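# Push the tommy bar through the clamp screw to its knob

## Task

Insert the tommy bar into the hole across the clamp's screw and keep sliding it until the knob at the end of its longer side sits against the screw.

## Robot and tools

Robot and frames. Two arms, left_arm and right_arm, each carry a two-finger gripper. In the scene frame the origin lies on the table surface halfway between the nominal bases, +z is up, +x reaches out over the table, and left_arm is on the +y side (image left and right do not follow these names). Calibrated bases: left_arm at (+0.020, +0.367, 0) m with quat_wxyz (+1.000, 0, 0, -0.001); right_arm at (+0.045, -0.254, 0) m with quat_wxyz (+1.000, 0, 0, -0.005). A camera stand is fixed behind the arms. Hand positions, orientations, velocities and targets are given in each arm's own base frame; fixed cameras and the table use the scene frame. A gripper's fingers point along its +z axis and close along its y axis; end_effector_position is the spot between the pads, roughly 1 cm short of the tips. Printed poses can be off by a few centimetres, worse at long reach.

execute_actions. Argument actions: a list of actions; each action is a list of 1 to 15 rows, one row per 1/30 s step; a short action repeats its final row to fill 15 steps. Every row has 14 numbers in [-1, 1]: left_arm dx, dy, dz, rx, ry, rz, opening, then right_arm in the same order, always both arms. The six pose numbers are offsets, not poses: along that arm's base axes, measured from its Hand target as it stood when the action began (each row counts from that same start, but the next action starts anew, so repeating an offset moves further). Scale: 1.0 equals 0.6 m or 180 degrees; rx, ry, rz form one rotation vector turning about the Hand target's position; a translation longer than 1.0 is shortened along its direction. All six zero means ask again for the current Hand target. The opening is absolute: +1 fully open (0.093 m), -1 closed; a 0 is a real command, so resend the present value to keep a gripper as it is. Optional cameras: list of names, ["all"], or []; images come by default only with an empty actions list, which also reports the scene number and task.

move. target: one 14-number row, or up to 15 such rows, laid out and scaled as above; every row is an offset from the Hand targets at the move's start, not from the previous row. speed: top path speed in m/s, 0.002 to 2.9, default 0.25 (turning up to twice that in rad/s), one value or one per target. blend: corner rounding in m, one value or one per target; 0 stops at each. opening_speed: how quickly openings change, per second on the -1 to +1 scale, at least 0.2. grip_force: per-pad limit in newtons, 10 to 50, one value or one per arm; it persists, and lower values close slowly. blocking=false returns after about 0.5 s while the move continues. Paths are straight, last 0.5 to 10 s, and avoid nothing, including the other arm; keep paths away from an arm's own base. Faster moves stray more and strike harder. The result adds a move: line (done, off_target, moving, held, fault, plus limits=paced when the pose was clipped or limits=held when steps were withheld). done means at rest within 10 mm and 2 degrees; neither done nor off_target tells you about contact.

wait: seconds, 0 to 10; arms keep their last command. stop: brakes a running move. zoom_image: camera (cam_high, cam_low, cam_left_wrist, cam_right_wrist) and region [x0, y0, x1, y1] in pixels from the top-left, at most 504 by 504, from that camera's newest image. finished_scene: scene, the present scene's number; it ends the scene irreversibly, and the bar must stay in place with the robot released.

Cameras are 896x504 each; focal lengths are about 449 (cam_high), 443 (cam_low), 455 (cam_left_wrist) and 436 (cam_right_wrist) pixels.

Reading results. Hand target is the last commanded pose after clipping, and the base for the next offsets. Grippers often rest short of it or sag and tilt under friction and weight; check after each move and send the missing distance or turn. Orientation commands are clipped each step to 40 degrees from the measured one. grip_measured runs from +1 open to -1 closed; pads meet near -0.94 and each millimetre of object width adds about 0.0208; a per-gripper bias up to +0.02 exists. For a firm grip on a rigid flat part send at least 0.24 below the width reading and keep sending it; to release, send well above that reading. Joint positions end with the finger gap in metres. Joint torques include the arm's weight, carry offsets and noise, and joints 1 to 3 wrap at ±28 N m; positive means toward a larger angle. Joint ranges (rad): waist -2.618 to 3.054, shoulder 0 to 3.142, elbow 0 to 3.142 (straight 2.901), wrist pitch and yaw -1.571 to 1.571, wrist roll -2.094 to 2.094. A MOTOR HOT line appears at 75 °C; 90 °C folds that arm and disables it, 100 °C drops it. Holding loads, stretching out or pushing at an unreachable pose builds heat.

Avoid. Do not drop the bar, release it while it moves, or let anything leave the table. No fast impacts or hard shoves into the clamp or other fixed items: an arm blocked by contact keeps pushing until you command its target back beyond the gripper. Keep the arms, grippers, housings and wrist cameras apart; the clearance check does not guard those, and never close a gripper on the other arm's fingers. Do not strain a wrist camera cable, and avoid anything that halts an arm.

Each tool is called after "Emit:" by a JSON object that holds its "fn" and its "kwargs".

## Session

Emit:
{"fn": "execute_actions", "kwargs": {"actions": []}}

Scene clock: 0.00 s.
left_arm: end_effector_position=(+0.3839, +0.0087, +0.0746) grip_measured=+1.000 end_effector_quat_wxyz=(+0.564, -0.023, +0.822, +0.078) | right_arm: end_effector_position=(+0.3856, -0.0232, +0.0791) grip_measured=+1.000 end_effector_quat_wxyz=(+0.554, +0.036, +0.829, -0.068)
Joint positions: left_arm=[-0.076 1.613 0.338 0.905 -0.225 0.023 0.093] | right_arm=[0.011 1.566 0.366 0.808 0.163 -0.013 0.093]
Joint velocities: within noise
Joint torques (N m): no reading
Heat: left arm: 29 °C; right arm: 32 °C.
Hand target: left_arm +0.3887, +0.0090, +0.0861; +0.579, -0.027, +0.811, +0.078 | right_arm +0.3883, -0.0231, +0.0848; +0.561, +0.036, +0.824, -0.068
Tool commands: left_gripper/opening=+1.0 right_gripper/opening=+1.0

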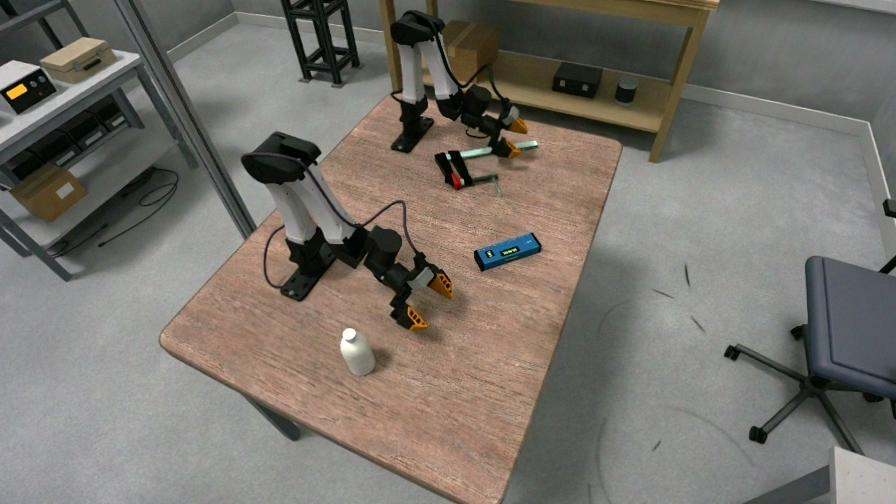

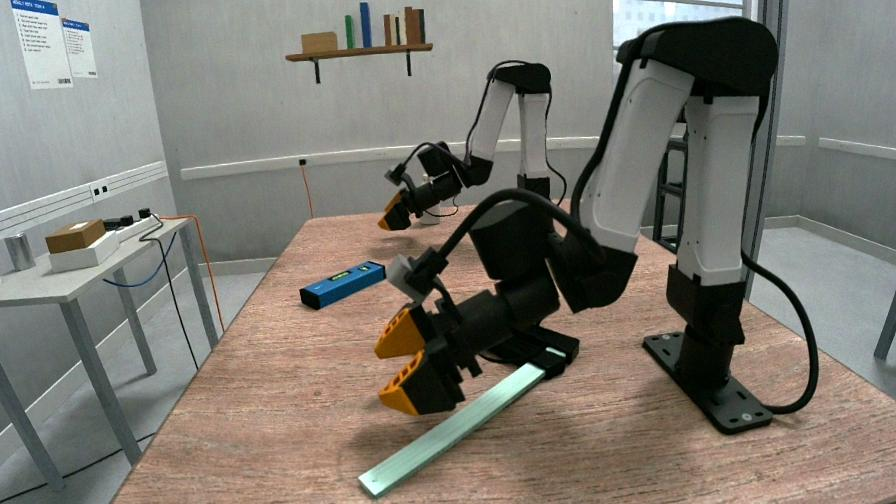

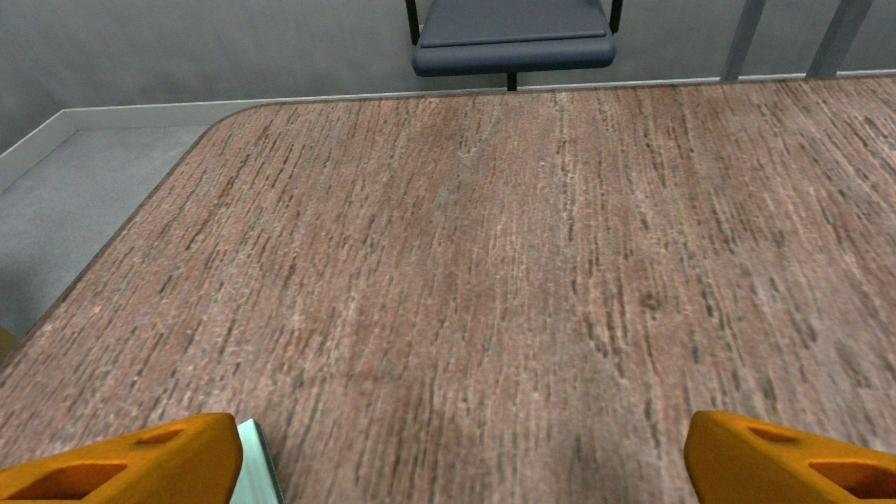

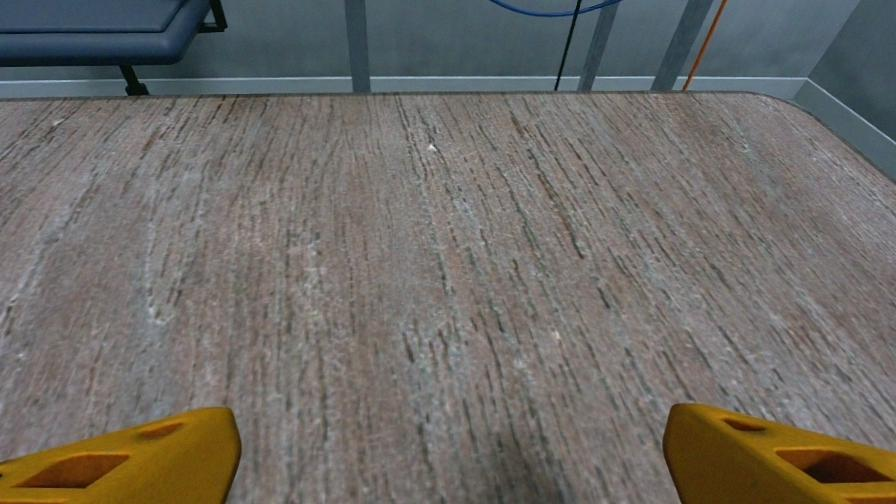

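Emit:
{"fn": "move", "kwargs": {"target": [-0.14,-0.03,0.26,0,0.26,0,1,0,0,0,0,0,0,1], "cameras": ["cam_high","cam_left_wrist"]}}

Emit:
{"fn": "zoom_image", "kwargs": {"camera": "cam_high", "region": [420, 130, 550, 210]}}

Scene clock: 3.37 s.
left_arm: end_effector_position=(+0.3014, -0.0056, +0.2327) grip_measured=+1.000 end_effector_quat_wxyz=(+0.198, +0.011, +0.976, +0.089) | right_arm: end_effector_position=(+0.3856, -0.0232, +0.0791) grip_measured=+1.000 end_effector_quat_wxyz=(+0.554, +0.036, +0.829, -0.068)
Joint positions: left_arm=[-0.143 1.389 1.475 -1.278 -0.224 -0.077 0.093] | right_arm=[0.011 1.566 0.366 0.808 0.163 -0.013 0.093]
Joint torques (N m): left_arm=[-0.57 -4.34 9.69 0.93 -0.04 -0.22] | right_arm=[-0.17 -7.02 6 2.27 0 0.06]
Heat: left arm: 30 °C; right arm: 32 °C.
Hand target: left_arm +0.3047, -0.0089, +0.2420; +0.209, +0.006, +0.974, +0.082 | right_arm +0.3883, -0.0231, +0.0848; +0.561, +0.036, +0.824, -0.068
Off the commanded pose: left_arm 0.011 m, 2 deg | right_arm 0.006 m, 1 deg.
move: off_target (left_arm)
Images, in order (width x height): cam_high 896x504, cam_left_wrist 896x504.

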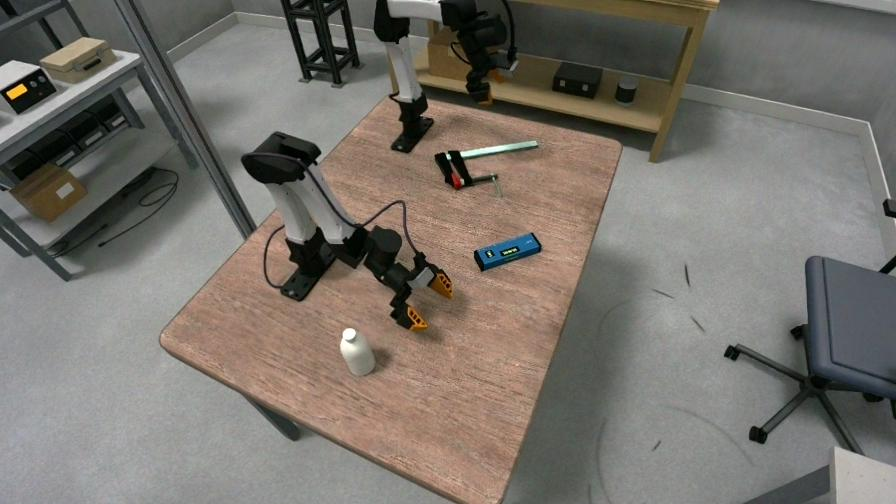

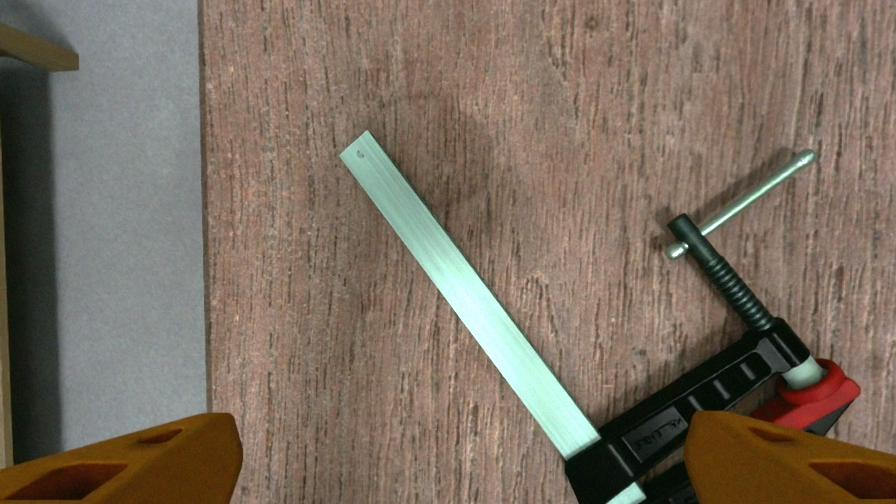

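Scaled by 3.877 from the camera's 896x504 image, which has a finer 1280x720 frame.

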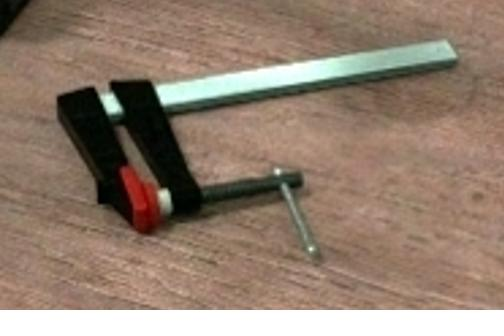

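Emit:
{"fn": "move", "kwargs": {"target": [-0.1,0.15,0.05,0,0,0,1,0,0,0.2,0,0.27,0,-1]}}

Emit:
{"fn": "move", "kwargs": {"target": [0,0,0,0,0,0,1,0.04,0.61,-0.05,0,0,0.7,-1], "cameras": ["all"]}}

Scene clock: 9.00 s.
left_arm: end_effector_position=(+0.2453, +0.0812, +0.2589) grip_measured=+1.000 end_effector_quat_wxyz=(+0.191, +0.002, +0.978, +0.079) | right_arm: end_effector_position=(+0.3820, -0.0233, +0.2009) grip_measured=-0.985 end_effector_quat_wxyz=(+0.167, +0.002, +0.983, -0.081)
Joint positions: left_arm=[0.294 1.251 1.492 -1.397 -0.039 0.305 0.093] | right_arm=[0.011 1.706 1.675 -1.202 0.163 -0.013 0]
Joint torques (N m): left_arm=[0.7 -4.1 8.92 0.95 0.18 0.12] | right_arm=[-0.53 -7.75 9.84 1 -0.01 0.1]
Heat: left arm: 31 °C; right arm: 33 °C.
Hand target: left_arm +0.2447, +0.0811, +0.2721; +0.209, +0.006, +0.974, +0.082 | right_arm +0.3883, -0.0231, +0.2048; +0.172, +0.005, +0.982, -0.077
Off the commanded pose: left_arm 0.013 m, 2 deg | right_arm 0.007 m, 1 deg.
move: off_target (left_arm)

Scene clock: 14.10 s.
left_arm: end_effector_position=(+0.2453, +0.0811, +0.2589) grip_measured=+1.000 end_effector_quat_wxyz=(+0.191, +0.002, +0.978, +0.079) | right_arm: end_effector_position=(+0.4097, +0.3343, +0.1776) grip_measured=-0.985 end_effector_quat_wxyz=(-0.219, +0.851, -0.471, -0.078)
Joint positions: left_arm=[0.294 1.251 1.492 -1.397 -0.039 0.306 0.093] | right_arm=[0.578 2.526 2.837 -1.552 -0.341 -1.496 0]
Joint torques (N m): left_arm=[0.65 -4.4 9.09 0.94 0.07 0.11] | right_arm=[0.31 -13.57 8.55 1.07 -0.58 -0.09]
Heat: left arm: 32 °C; right arm: 35 °C.
Hand target: left_arm +0.2446, +0.0810, +0.2720; +0.209, +0.006, +0.974, +0.082 | right_arm +0.4123, +0.3428, +0.1749; -0.146, +0.873, -0.450, -0.118
Off the commanded pose: left_arm 0.013 m, 2 deg | right_arm 0.009 m, 10 deg.
elbow stopped short (right arm): the move would have taken joint 3 (elbow) straighter than the controller allows.
move: off_target (left_arm, right_arm)

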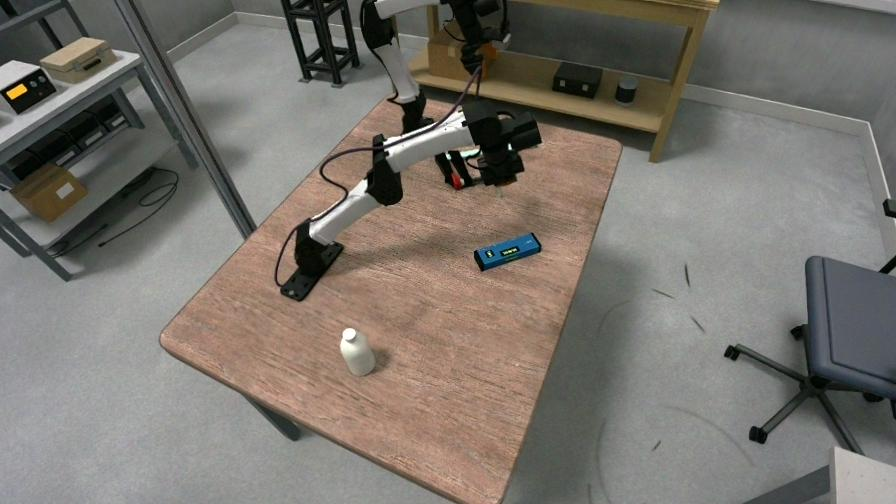

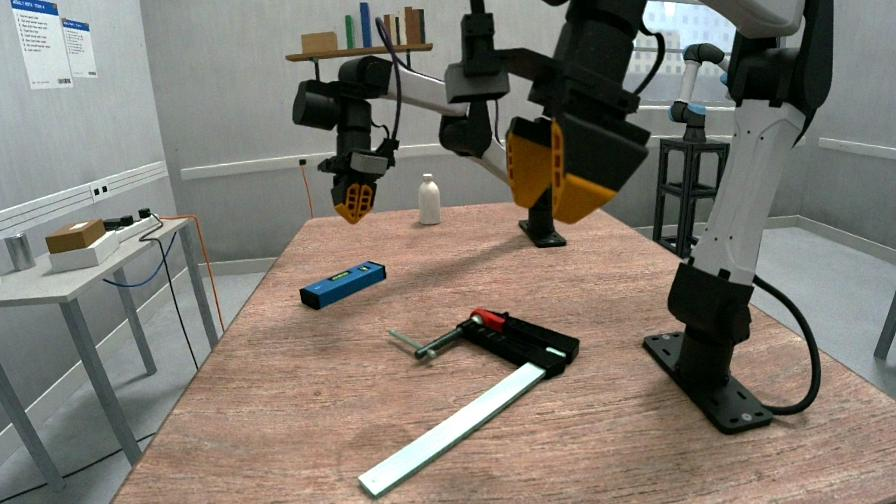

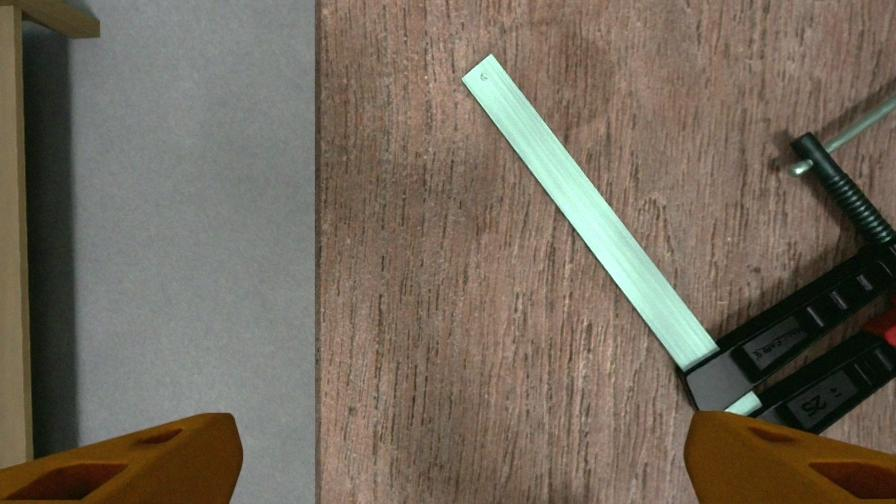

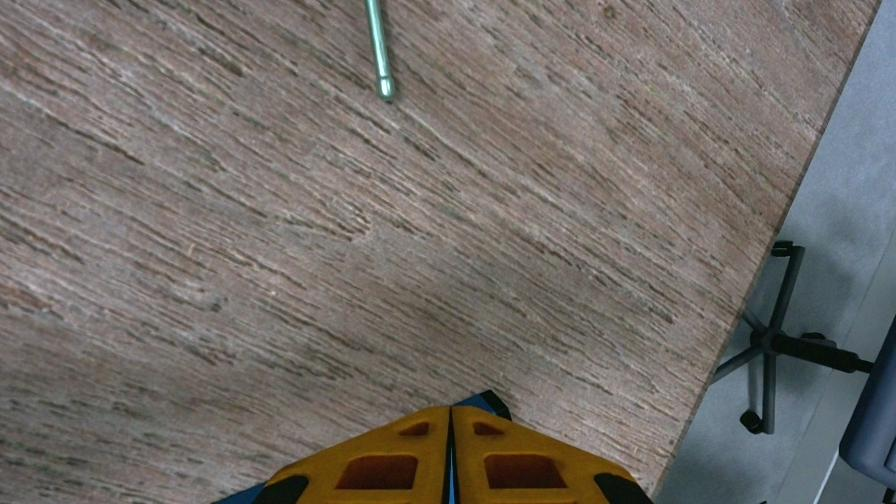

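Emit:
{"fn": "move", "kwargs": {"target": [[0,0,0,0,0,0,1,-0.115,0.055,0,0,0,0,-1],[0,0,0,0,0,0,1,-0.115,0.055,-0.17,0,0,0,-1]], "speed": 0.15, "cameras": ["cam_low","cam_right_wrist"]}}

Scene clock: 20.40 s.
left_arm: end_effector_position=(+0.2453, +0.0811, +0.2589) grip_measured=+1.000 end_effector_quat_wxyz=(+0.191, +0.002, +0.978, +0.079) | right_arm: end_effector_position=(+0.3415, +0.3730, +0.0492) grip_measured=-0.985 end_effector_quat_wxyz=(-0.120, +0.870, -0.461, -0.128)
Joint positions: left_arm=[0.294 1.251 1.492 -1.397 -0.039 0.306 0.093] | right_arm=[0.723 2.42 2.151 -1.162 -0.324 -1.421 0]
Joint torques (N m): left_arm=[0.64 -4.41 9.1 0.97 0.06 0.15] | right_arm=[-0.06 -21.74 5.59 0.69 -0.35 -0.07]
Heat: left arm: 33 °C; right arm: 39 °C.
Hand target: left_arm +0.2446, +0.0810, +0.2720; +0.209, +0.006, +0.974, +0.082 | right_arm +0.3433, +0.3759, +0.0730; -0.147, +0.873, -0.450, -0.118
Off the commanded pose: left_arm 0.013 m, 2 deg | right_arm 0.024 m, 3 deg.
move: off_target (left_arm, right_arm)
Images, in order (width x height): cam_low 896x504, cam_right_wrist 896x504.

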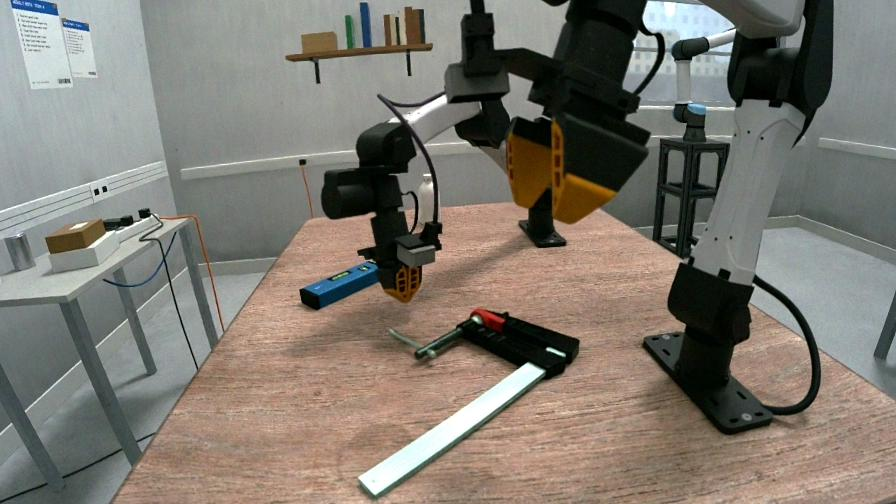

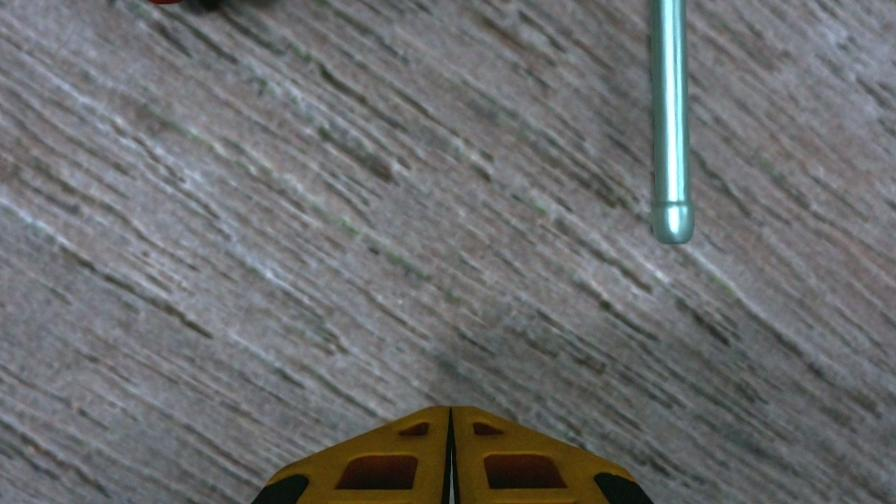

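Emit:
{"fn": "move", "kwargs": {"target": [0,0,0,0,0,0,1,0.085,0.057,-0.037,0,0,0,-1], "speed": 0.1, "cameras": ["cam_low","cam_right_wrist"]}}

Emit:
{"fn": "zoom_image", "kwargs": {"camera": "cam_low", "region": [340, 240, 500, 370]}}

Scene clock: 23.07 s.
left_arm: end_effector_position=(+0.2453, +0.0811, +0.2589) grip_measured=+1.000 end_effector_quat_wxyz=(+0.191, +0.002, +0.978, +0.079) | right_arm: end_effector_position=(+0.3907, +0.4116, +0.0580) grip_measured=-0.985 end_effector_quat_wxyz=(-0.171, +0.868, -0.453, -0.107)
Joint positions: left_arm=[0.294 1.251 1.492 -1.397 -0.039 0.306 0.093] | right_arm=[0.717 2.773 2.838 -1.384 -0.323 -1.421 0]
Joint torques (N m): left_arm=[0.4 -4.27 9.09 1.04 0.13 0.1] | right_arm=[-1.01 -15.2 8.95 0.73 -0.41 -0.05]
Heat: left arm: 34 °C; right arm: 41 °C.
Hand target: left_arm +0.2446, +0.0810, +0.2720; +0.209, +0.006, +0.974, +0.082 | right_arm +0.3944, +0.4099, +0.0507; -0.146, +0.873, -0.451, -0.118
Off the commanded pose: left_arm 0.013 m, 2 deg | right_arm 0.008 m, 3 deg.
elbow stopped short (right arm): the move would have taken joint 3 (elbow) straighter than the controller allows.
move: off_target (left_arm, right_arm)
Images, in order (width x height): cam_low 896x504, cam_right_wrist 896x504.

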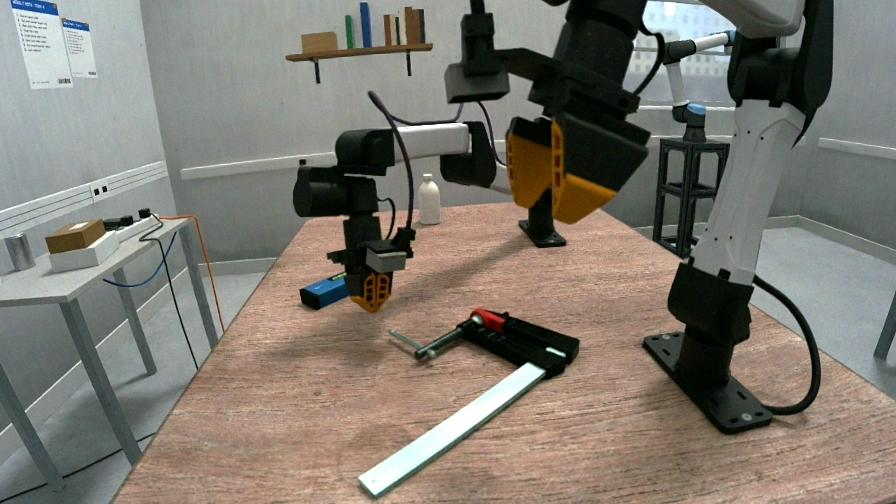

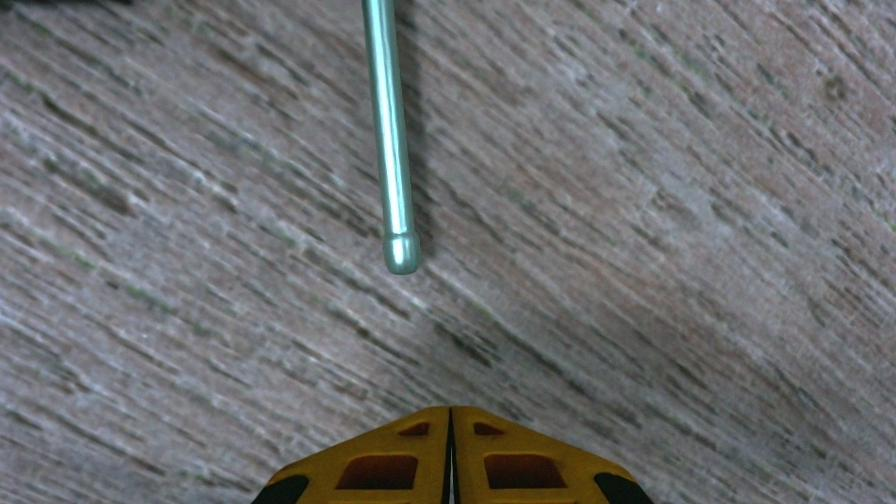

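Scaled by 3.150 from the camera's 896x504 image, which has a finer 1280x720 frame.

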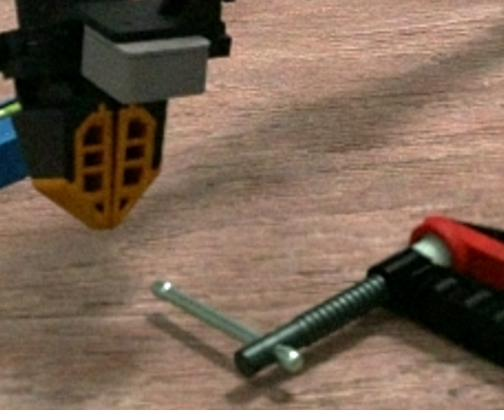

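Emit:
{"fn": "move", "kwargs": {"target": [0,0,0,0,0,0,1,-0.018,-0.008,-0.01,0.107,-0.089,0,-1], "speed": 0.15, "cameras": ["cam_low","cam_right_wrist"]}}

Emit:
{"fn": "zoom_image", "kwargs": {"camera": "cam_low", "region": [340, 240, 500, 370]}}

Scene clock: 27.17 s.
left_arm: end_effector_position=(+0.2453, +0.0811, +0.2589) grip_measured=+1.000 end_effector_quat_wxyz=(+0.191, +0.002, +0.978, +0.079) | right_arm: end_effector_position=(+0.3839, +0.4030, +0.0290) grip_measured=-0.985 end_effector_quat_wxyz=(-0.333, +0.850, -0.402, -0.065)
Joint positions: left_arm=[0.294 1.251 1.492 -1.397 -0.039 0.306 0.093] | right_arm=[0.697 2.274 1.65 -0.355 -0.382 -1.443 0]
Joint torques (N m): left_arm=[0.5 -4.38 8.91 1 0.15 0.09] | right_arm=[-0.46 -18.67 5.72 1.64 -0.62 0.22]
Heat: left arm: 34 °C; right arm: 44 °C.
Hand target: left_arm +0.2446, +0.0810, +0.2720; +0.209, +0.006, +0.974, +0.082 | right_arm +0.3835, +0.4053, +0.0447; -0.351, +0.844, -0.400, -0.070
Off the commanded pose: left_arm 0.013 m, 2 deg | right_arm 0.016 m, 2 deg.
move: off_target (left_arm, right_arm)
Images, in order (width x height): cam_low 896x504, cam_right_wrist 896x504.

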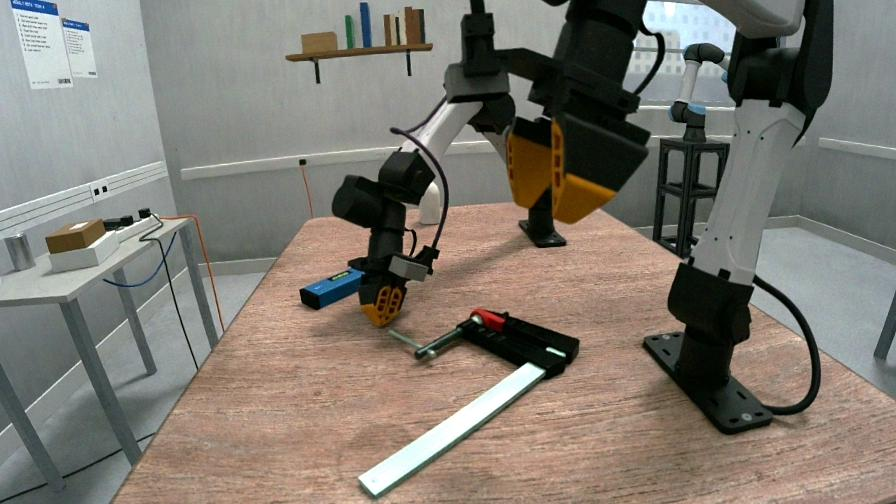

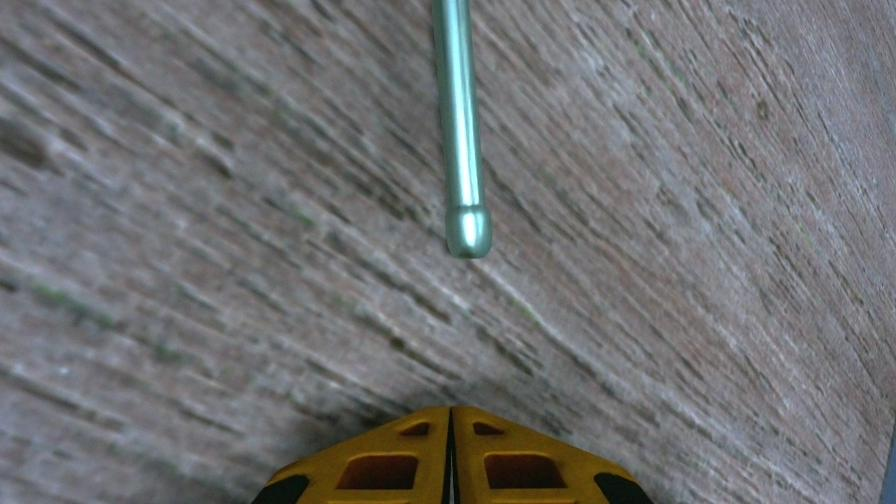

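Scaled by 3.150 from the camera's 896x504 image, which has a finer 1280x720 frame.

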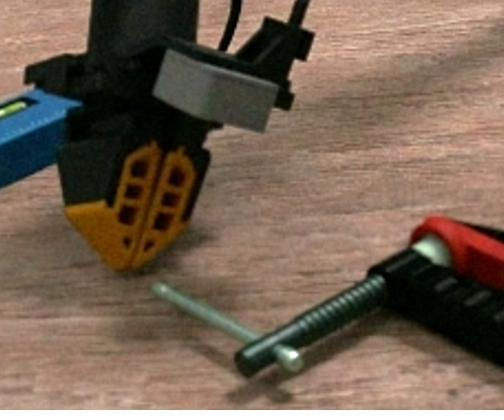

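Emit:
{"fn": "move", "kwargs": {"target": [[0,0,0,0,0,0,1,0.003,0.001,-0.013,0,0,0,-1],[0,0,0,0,0,0,1,-0.064,0.102,-0.012,0,0,0,-1]], "speed": 0.06, "cameras": ["cam_low","cam_right_wrist"]}}

Scene clock: 30.53 s.
left_arm: end_effector_position=(+0.2453, +0.0811, +0.2589) grip_measured=+1.000 end_effector_quat_wxyz=(+0.191, +0.002, +0.978, +0.079) | right_arm: end_effector_position=(+0.3391, +0.4562, +0.0353) grip_measured=-0.985 end_effector_quat_wxyz=(-0.338, +0.849, -0.400, -0.071)
Joint positions: left_arm=[0.294 1.251 1.492 -1.397 -0.039 0.306 0.093] | right_arm=[0.84 2.274 1.661 -0.314 -0.315 -1.315 0]
Joint torques (N m): left_arm=[0.8 -4.25 9.26 1 0.08 0.11] | right_arm=[0.23 -13.11 9.98 1.78 -0.28 0.23]
Heat: left arm: 34 °C; right arm: 46 °C.
Hand target: left_arm +0.2446, +0.0810, +0.2720; +0.209, +0.006, +0.974, +0.082 | right_arm +0.3452, +0.4664, +0.0375; -0.351, +0.844, -0.400, -0.070
Off the commanded pose: left_arm 0.013 m, 2 deg | right_arm 0.012 m, 2 deg.
move: off_target (left_arm, right_arm)
Images, in order (width x height): cam_low 896x504, cam_right_wrist 896x504.

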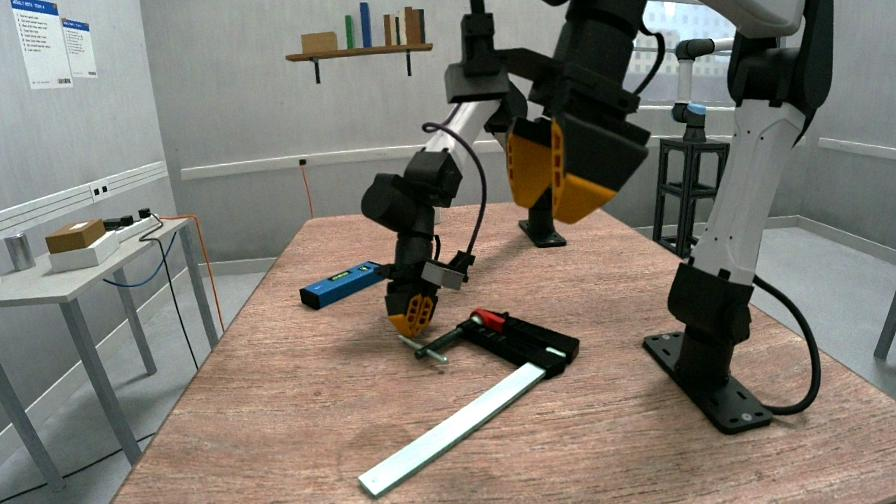

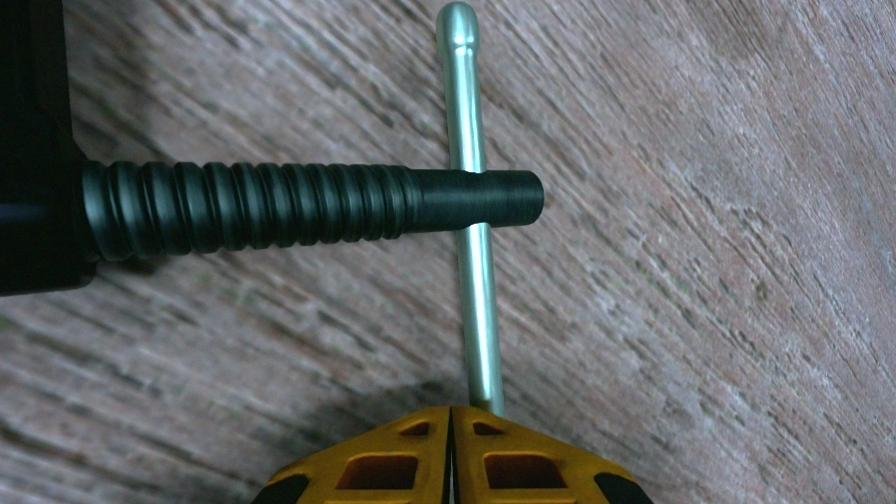

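Emit:
{"fn": "move", "kwargs": {"target": [[0,0,0,0,0,0,1,0.035,-0.059,0.005,0,0,0,-1],[0,0,0,0,0,0,1,0.035,-0.059,-0.014,0,0,0,-1]], "speed": 0.08, "cameras": ["cam_low","cam_right_wrist"]}}

Emit:
{"fn": "zoom_image", "kwargs": {"camera": "cam_low", "region": [340, 240, 500, 370]}}

Scene clock: 33.13 s.
left_arm: end_effector_position=(+0.2453, +0.0811, +0.2589) grip_measured=+1.000 end_effector_quat_wxyz=(+0.191, +0.002, +0.978, +0.079) | right_arm: end_effector_position=(+0.3695, +0.4294, +0.0317) grip_measured=-0.985 end_effector_quat_wxyz=(-0.347, +0.842, -0.408, -0.061)
Joint positions: left_arm=[0.294 1.251 1.492 -1.397 -0.039 0.306 0.093] | right_arm=[0.761 2.274 1.638 -0.288 -0.34 -1.363 0]
Joint torques (N m): left_arm=[0.51 -4.15 9.17 0.94 0.12 0.11] | right_arm=[-0.27 -15.25 5.85 1.72 -0.59 -0.03]
Heat: left arm: 35 °C; right arm: 47 °C.
Hand target: left_arm +0.2446, +0.0810, +0.2720; +0.209, +0.006, +0.974, +0.082 | right_arm +0.3662, +0.4309, +0.0290; -0.351, +0.844, -0.400, -0.070
Off the commanded pose: left_arm 0.013 m, 2 deg | right_arm 0.005 m, 2 deg.
move: off_target (left_arm)
Images, in order (width x height): cam_low 896x504, cam_right_wrist 896x504.

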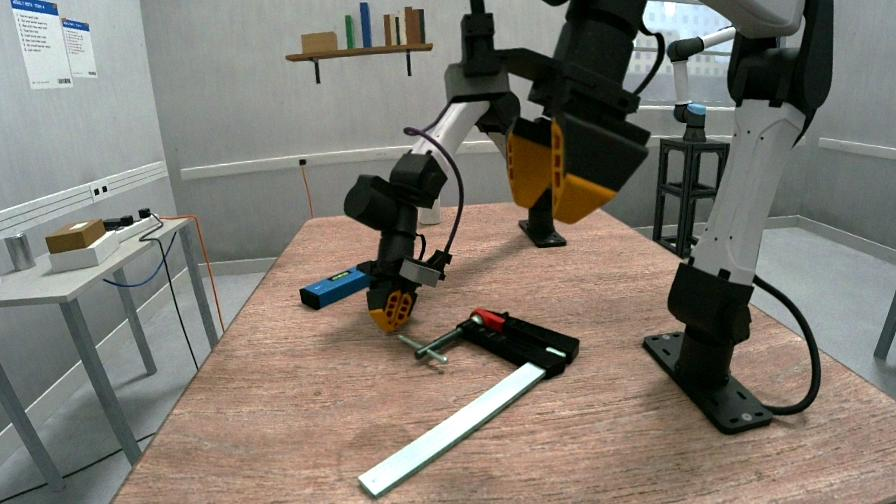

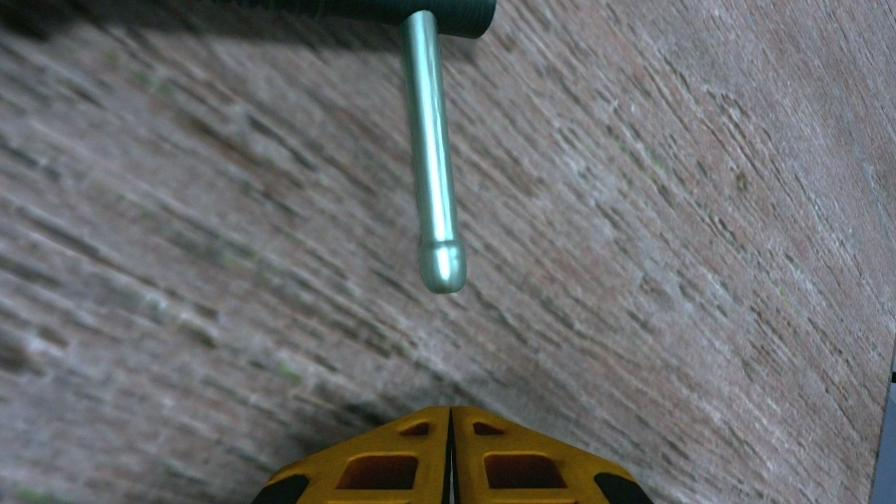

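Scaled by 3.150 from the camera's 896x504 image, which has a finer 1280x720 frame.

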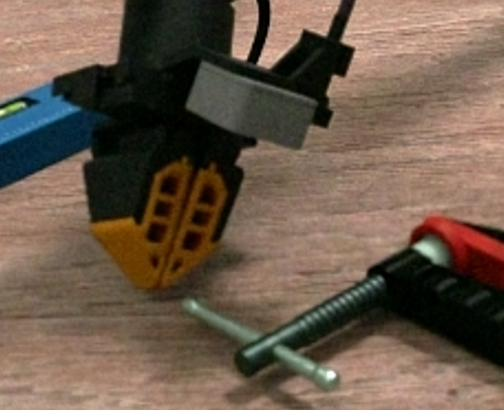

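Emit:
{"fn": "move", "kwargs": {"target": [0,0,0,0,0,0,1,0,0,-0.03,0,0,0,-1], "speed": 0.05, "cameras": ["cam_low","cam_right_wrist"]}}

Emit:
{"fn": "zoom_image", "kwargs": {"camera": "cam_low", "region": [340, 240, 500, 370]}}

Scene clock: 35.03 s.
left_arm: end_effector_position=(+0.2453, +0.0811, +0.2589) grip_measured=+1.000 end_effector_quat_wxyz=(+0.191, +0.002, +0.978, +0.079) | right_arm: end_effector_position=(+0.3712, +0.4311, +0.0293) grip_measured=-0.985 end_effector_quat_wxyz=(-0.359, +0.840, -0.404, -0.056)
Joint positions: left_arm=[0.294 1.251 1.492 -1.397 -0.039 0.306 0.093] | right_arm=[0.761 2.274 1.61 -0.231 -0.341 -1.363 0]
Joint torques (N m): left_arm=[0.59 -4.1 9.21 1 0.07 0.11] | right_arm=[-0.27 -12.4 5.72 1.79 -0.58 -0.02]
Heat: left arm: 35 °C; right arm: 48 °C.
Hand target: left_arm +0.2446, +0.0810, +0.2720; +0.209, +0.006, +0.974, +0.082 | right_arm +0.3661, +0.4310, +0.0110; -0.351, +0.844, -0.400, -0.070
Off the commanded pose: left_arm 0.013 m, 2 deg | right_arm 0.019 m, 2 deg.
move: off_target (left_arm, right_arm)
Images, in order (width x height): cam_low 896x504, cam_right_wrist 896x504.

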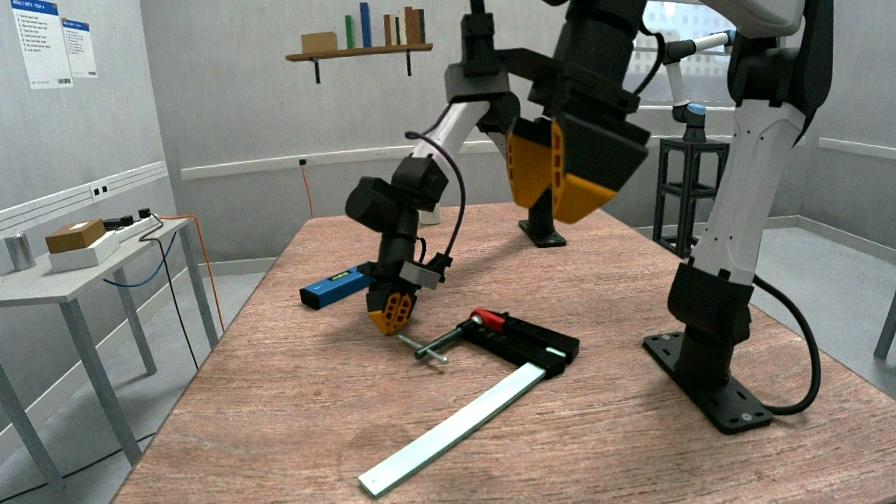

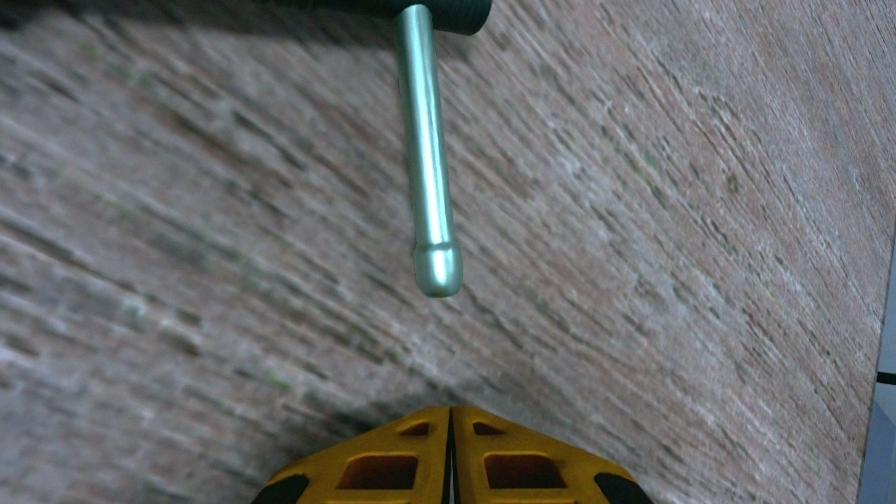

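Scaled by 3.150 from the camera's 896x504 image, which has a finer 1280x720 frame.

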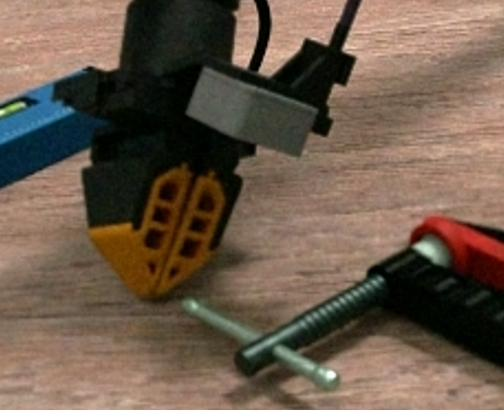

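Emit:
{"fn": "move", "kwargs": {"target": [0,0,0,0,0,0,1,0,0,-0.02,0,0,0,-1], "speed": 0.05, "cameras": ["cam_low","cam_right_wrist"]}}

Emit:
{"fn": "zoom_image", "kwargs": {"camera": "cam_low", "region": [340, 240, 500, 370]}}

Scene clock: 36.57 s.
left_arm: end_effector_position=(+0.2453, +0.0811, +0.2589) grip_measured=+1.000 end_effector_quat_wxyz=(+0.191, +0.002, +0.978, +0.079) | right_arm: end_effector_position=(+0.3735, +0.4342, +0.0251) grip_measured=-0.985 end_effector_quat_wxyz=(-0.368, +0.838, -0.400, -0.054)
Joint positions: left_arm=[0.294 1.251 1.492 -1.397 -0.039 0.306 0.093] | right_arm=[0.761 2.287 1.601 -0.189 -0.345 -1.365 0]
Joint torques (N m): left_arm=[0.53 -4.23 8.95 1.07 0.11 0.07] | right_arm=[-0.28 -11.78 5.12 1.75 -0.54 0.01]
Heat: left arm: 35 °C; right arm: 48 °C.
Hand target: left_arm +0.2446, +0.0810, +0.2720; +0.209, +0.006, +0.974, +0.082 | right_arm +0.3661, +0.4310, -0.0010; -0.351, +0.844, -0.400, -0.070
Off the commanded pose: left_arm 0.013 m, 2 deg | right_arm 0.027 m, 3 deg.
move: off_target (left_arm, right_arm)
Images, in order (width x height): cam_low 896x504, cam_right_wrist 896x504.

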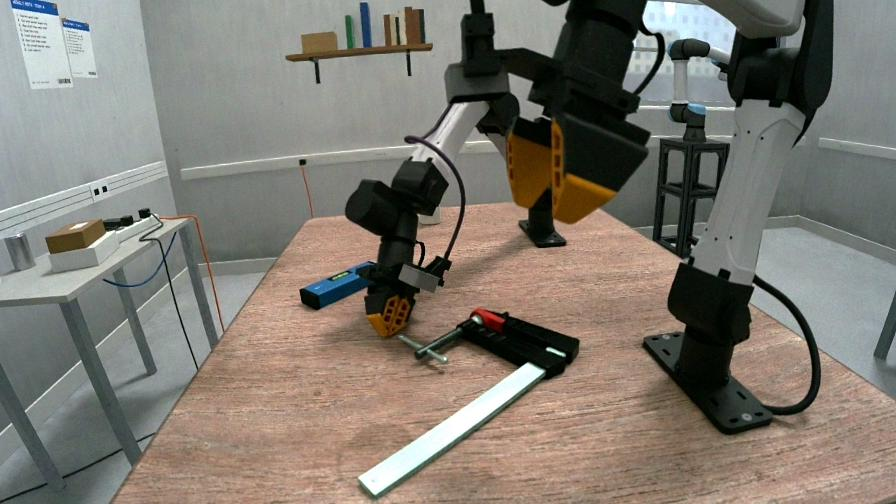

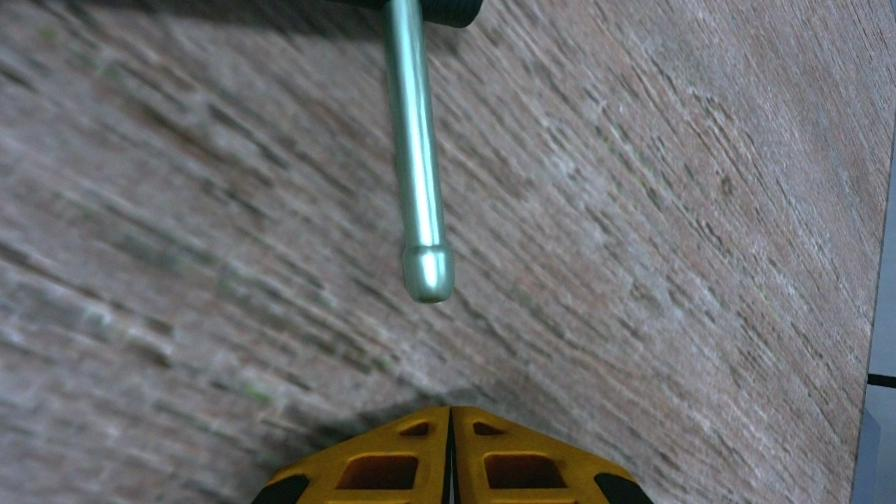

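Scaled by 3.150 from the camera's 896x504 image, which has a finer 1280x720 frame.

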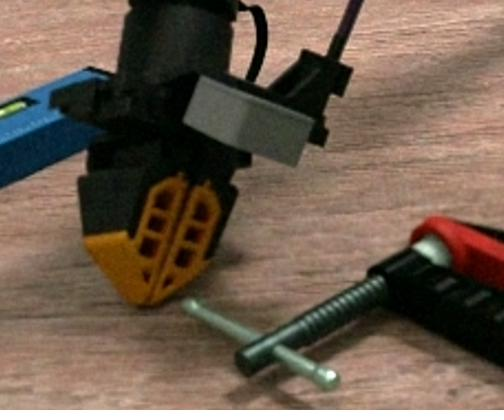

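Emit:
{"fn": "move", "kwargs": {"target": [0,0,0,0,0,0,1,-0.068,0.095,0.02,0,0,0,-1], "speed": 0.05, "cameras": ["cam_low","cam_right_wrist"]}}

Scene clock: 39.30 s.
left_arm: end_effector_position=(+0.2453, +0.0811, +0.2589) grip_measured=+1.000 end_effector_quat_wxyz=(+0.191, +0.002, +0.978, +0.079) | right_arm: end_effector_position=(+0.3341, +0.4812, +0.0256) grip_measured=-0.985 end_effector_quat_wxyz=(-0.366, +0.840, -0.398, -0.052)
Joint positions: left_arm=[0.294 1.251 1.492 -1.397 -0.039 0.306 0.093] | right_arm=[0.891 2.313 1.646 -0.185 -0.257 -1.268 0]
Joint torques (N m): left_arm=[0.44 -4.16 9.06 0.99 0.12 0.01] | right_arm=[1.22 -12.01 9.18 1.51 -0.46 0.26]
Heat: left arm: 35 °C; right arm: 48 °C.
Hand target: left_arm +0.2446, +0.0810, +0.2720; +0.209, +0.006, +0.974, +0.082 | right_arm +0.3254, +0.4880, +0.0111; -0.351, +0.844, -0.400, -0.070
Off the commanded pose: left_arm 0.013 m, 2 deg | right_arm 0.018 m, 3 deg.
move: off_target (left_arm, right_arm)
Images, in order (width x height): cam_low 896x504, cam_right_wrist 896x504.

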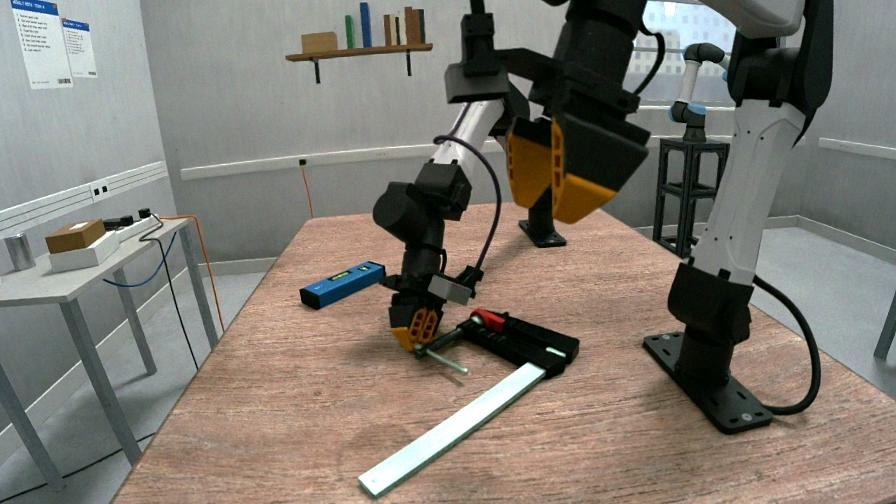

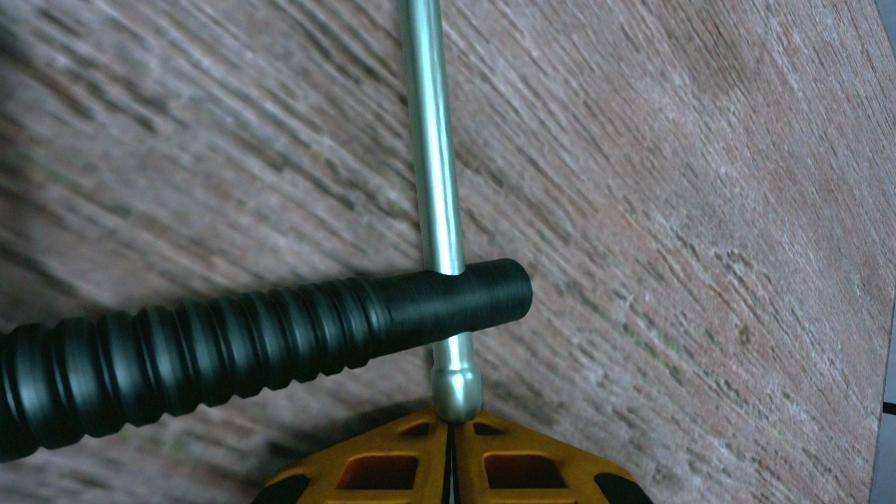

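Great; ~1 cm left.

Emit:
{"fn": "move", "kwargs": {"target": [0,0,0,0,0,0,1,-0.018,0.035,0,0,0,0,-1], "speed": 0.04, "cameras": ["cam_right_wrist"]}}

Emit:
{"fn": "zoom_image", "kwargs": {"camera": "cam_right_wrist", "region": [360, 270, 540, 450]}}

Scene clock: 41.13 s.
left_arm: end_effector_position=(+0.2453, +0.0811, +0.2589) grip_measured=+1.000 end_effector_quat_wxyz=(+0.191, +0.002, +0.978, +0.079) | right_arm: end_effector_position=(+0.3321, +0.4879, +0.0255) grip_measured=-0.985 end_effector_quat_wxyz=(-0.352, +0.838, -0.413, -0.044)
Joint positions: left_arm=[0.294 1.251 1.492 -1.397 -0.039 0.306 0.093] | right_arm=[0.913 2.334 1.702 -0.239 -0.214 -1.235 0]
Joint torques (N m): left_arm=[0.59 -4.12 9.18 0.97 0.07 0.11] | right_arm=[3.34 -11.12 9.39 1.86 -0.62 0.24]
Heat: left arm: 35 °C; right arm: 48 °C.
Hand target: left_arm +0.2446, +0.0810, +0.2720; +0.209, +0.006, +0.974, +0.082 | right_arm +0.3146, +0.5089, +0.0110; -0.351, +0.844, -0.400, -0.070
Off the commanded pose: left_arm 0.013 m, 2 deg | right_arm 0.031 m, 3 deg.
move: off_target (left_arm, right_arm)
Images, in order (width x height): cam_right_wrist 896x504.

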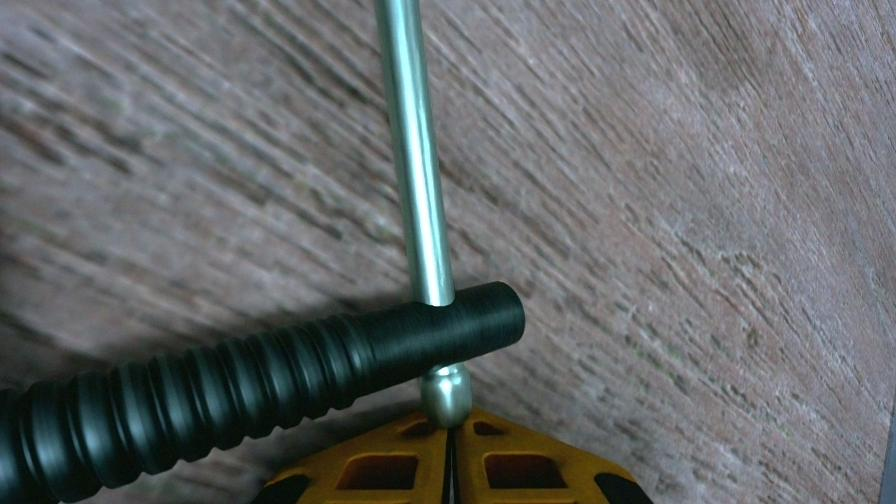

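Scaled by 2.800 from the camera's 896x504 image, which has a finer 1280x720 frame.

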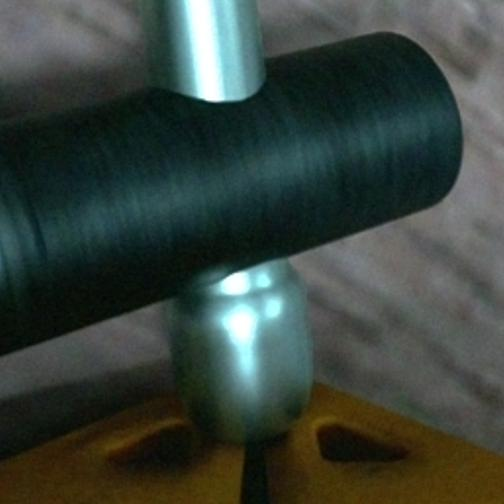

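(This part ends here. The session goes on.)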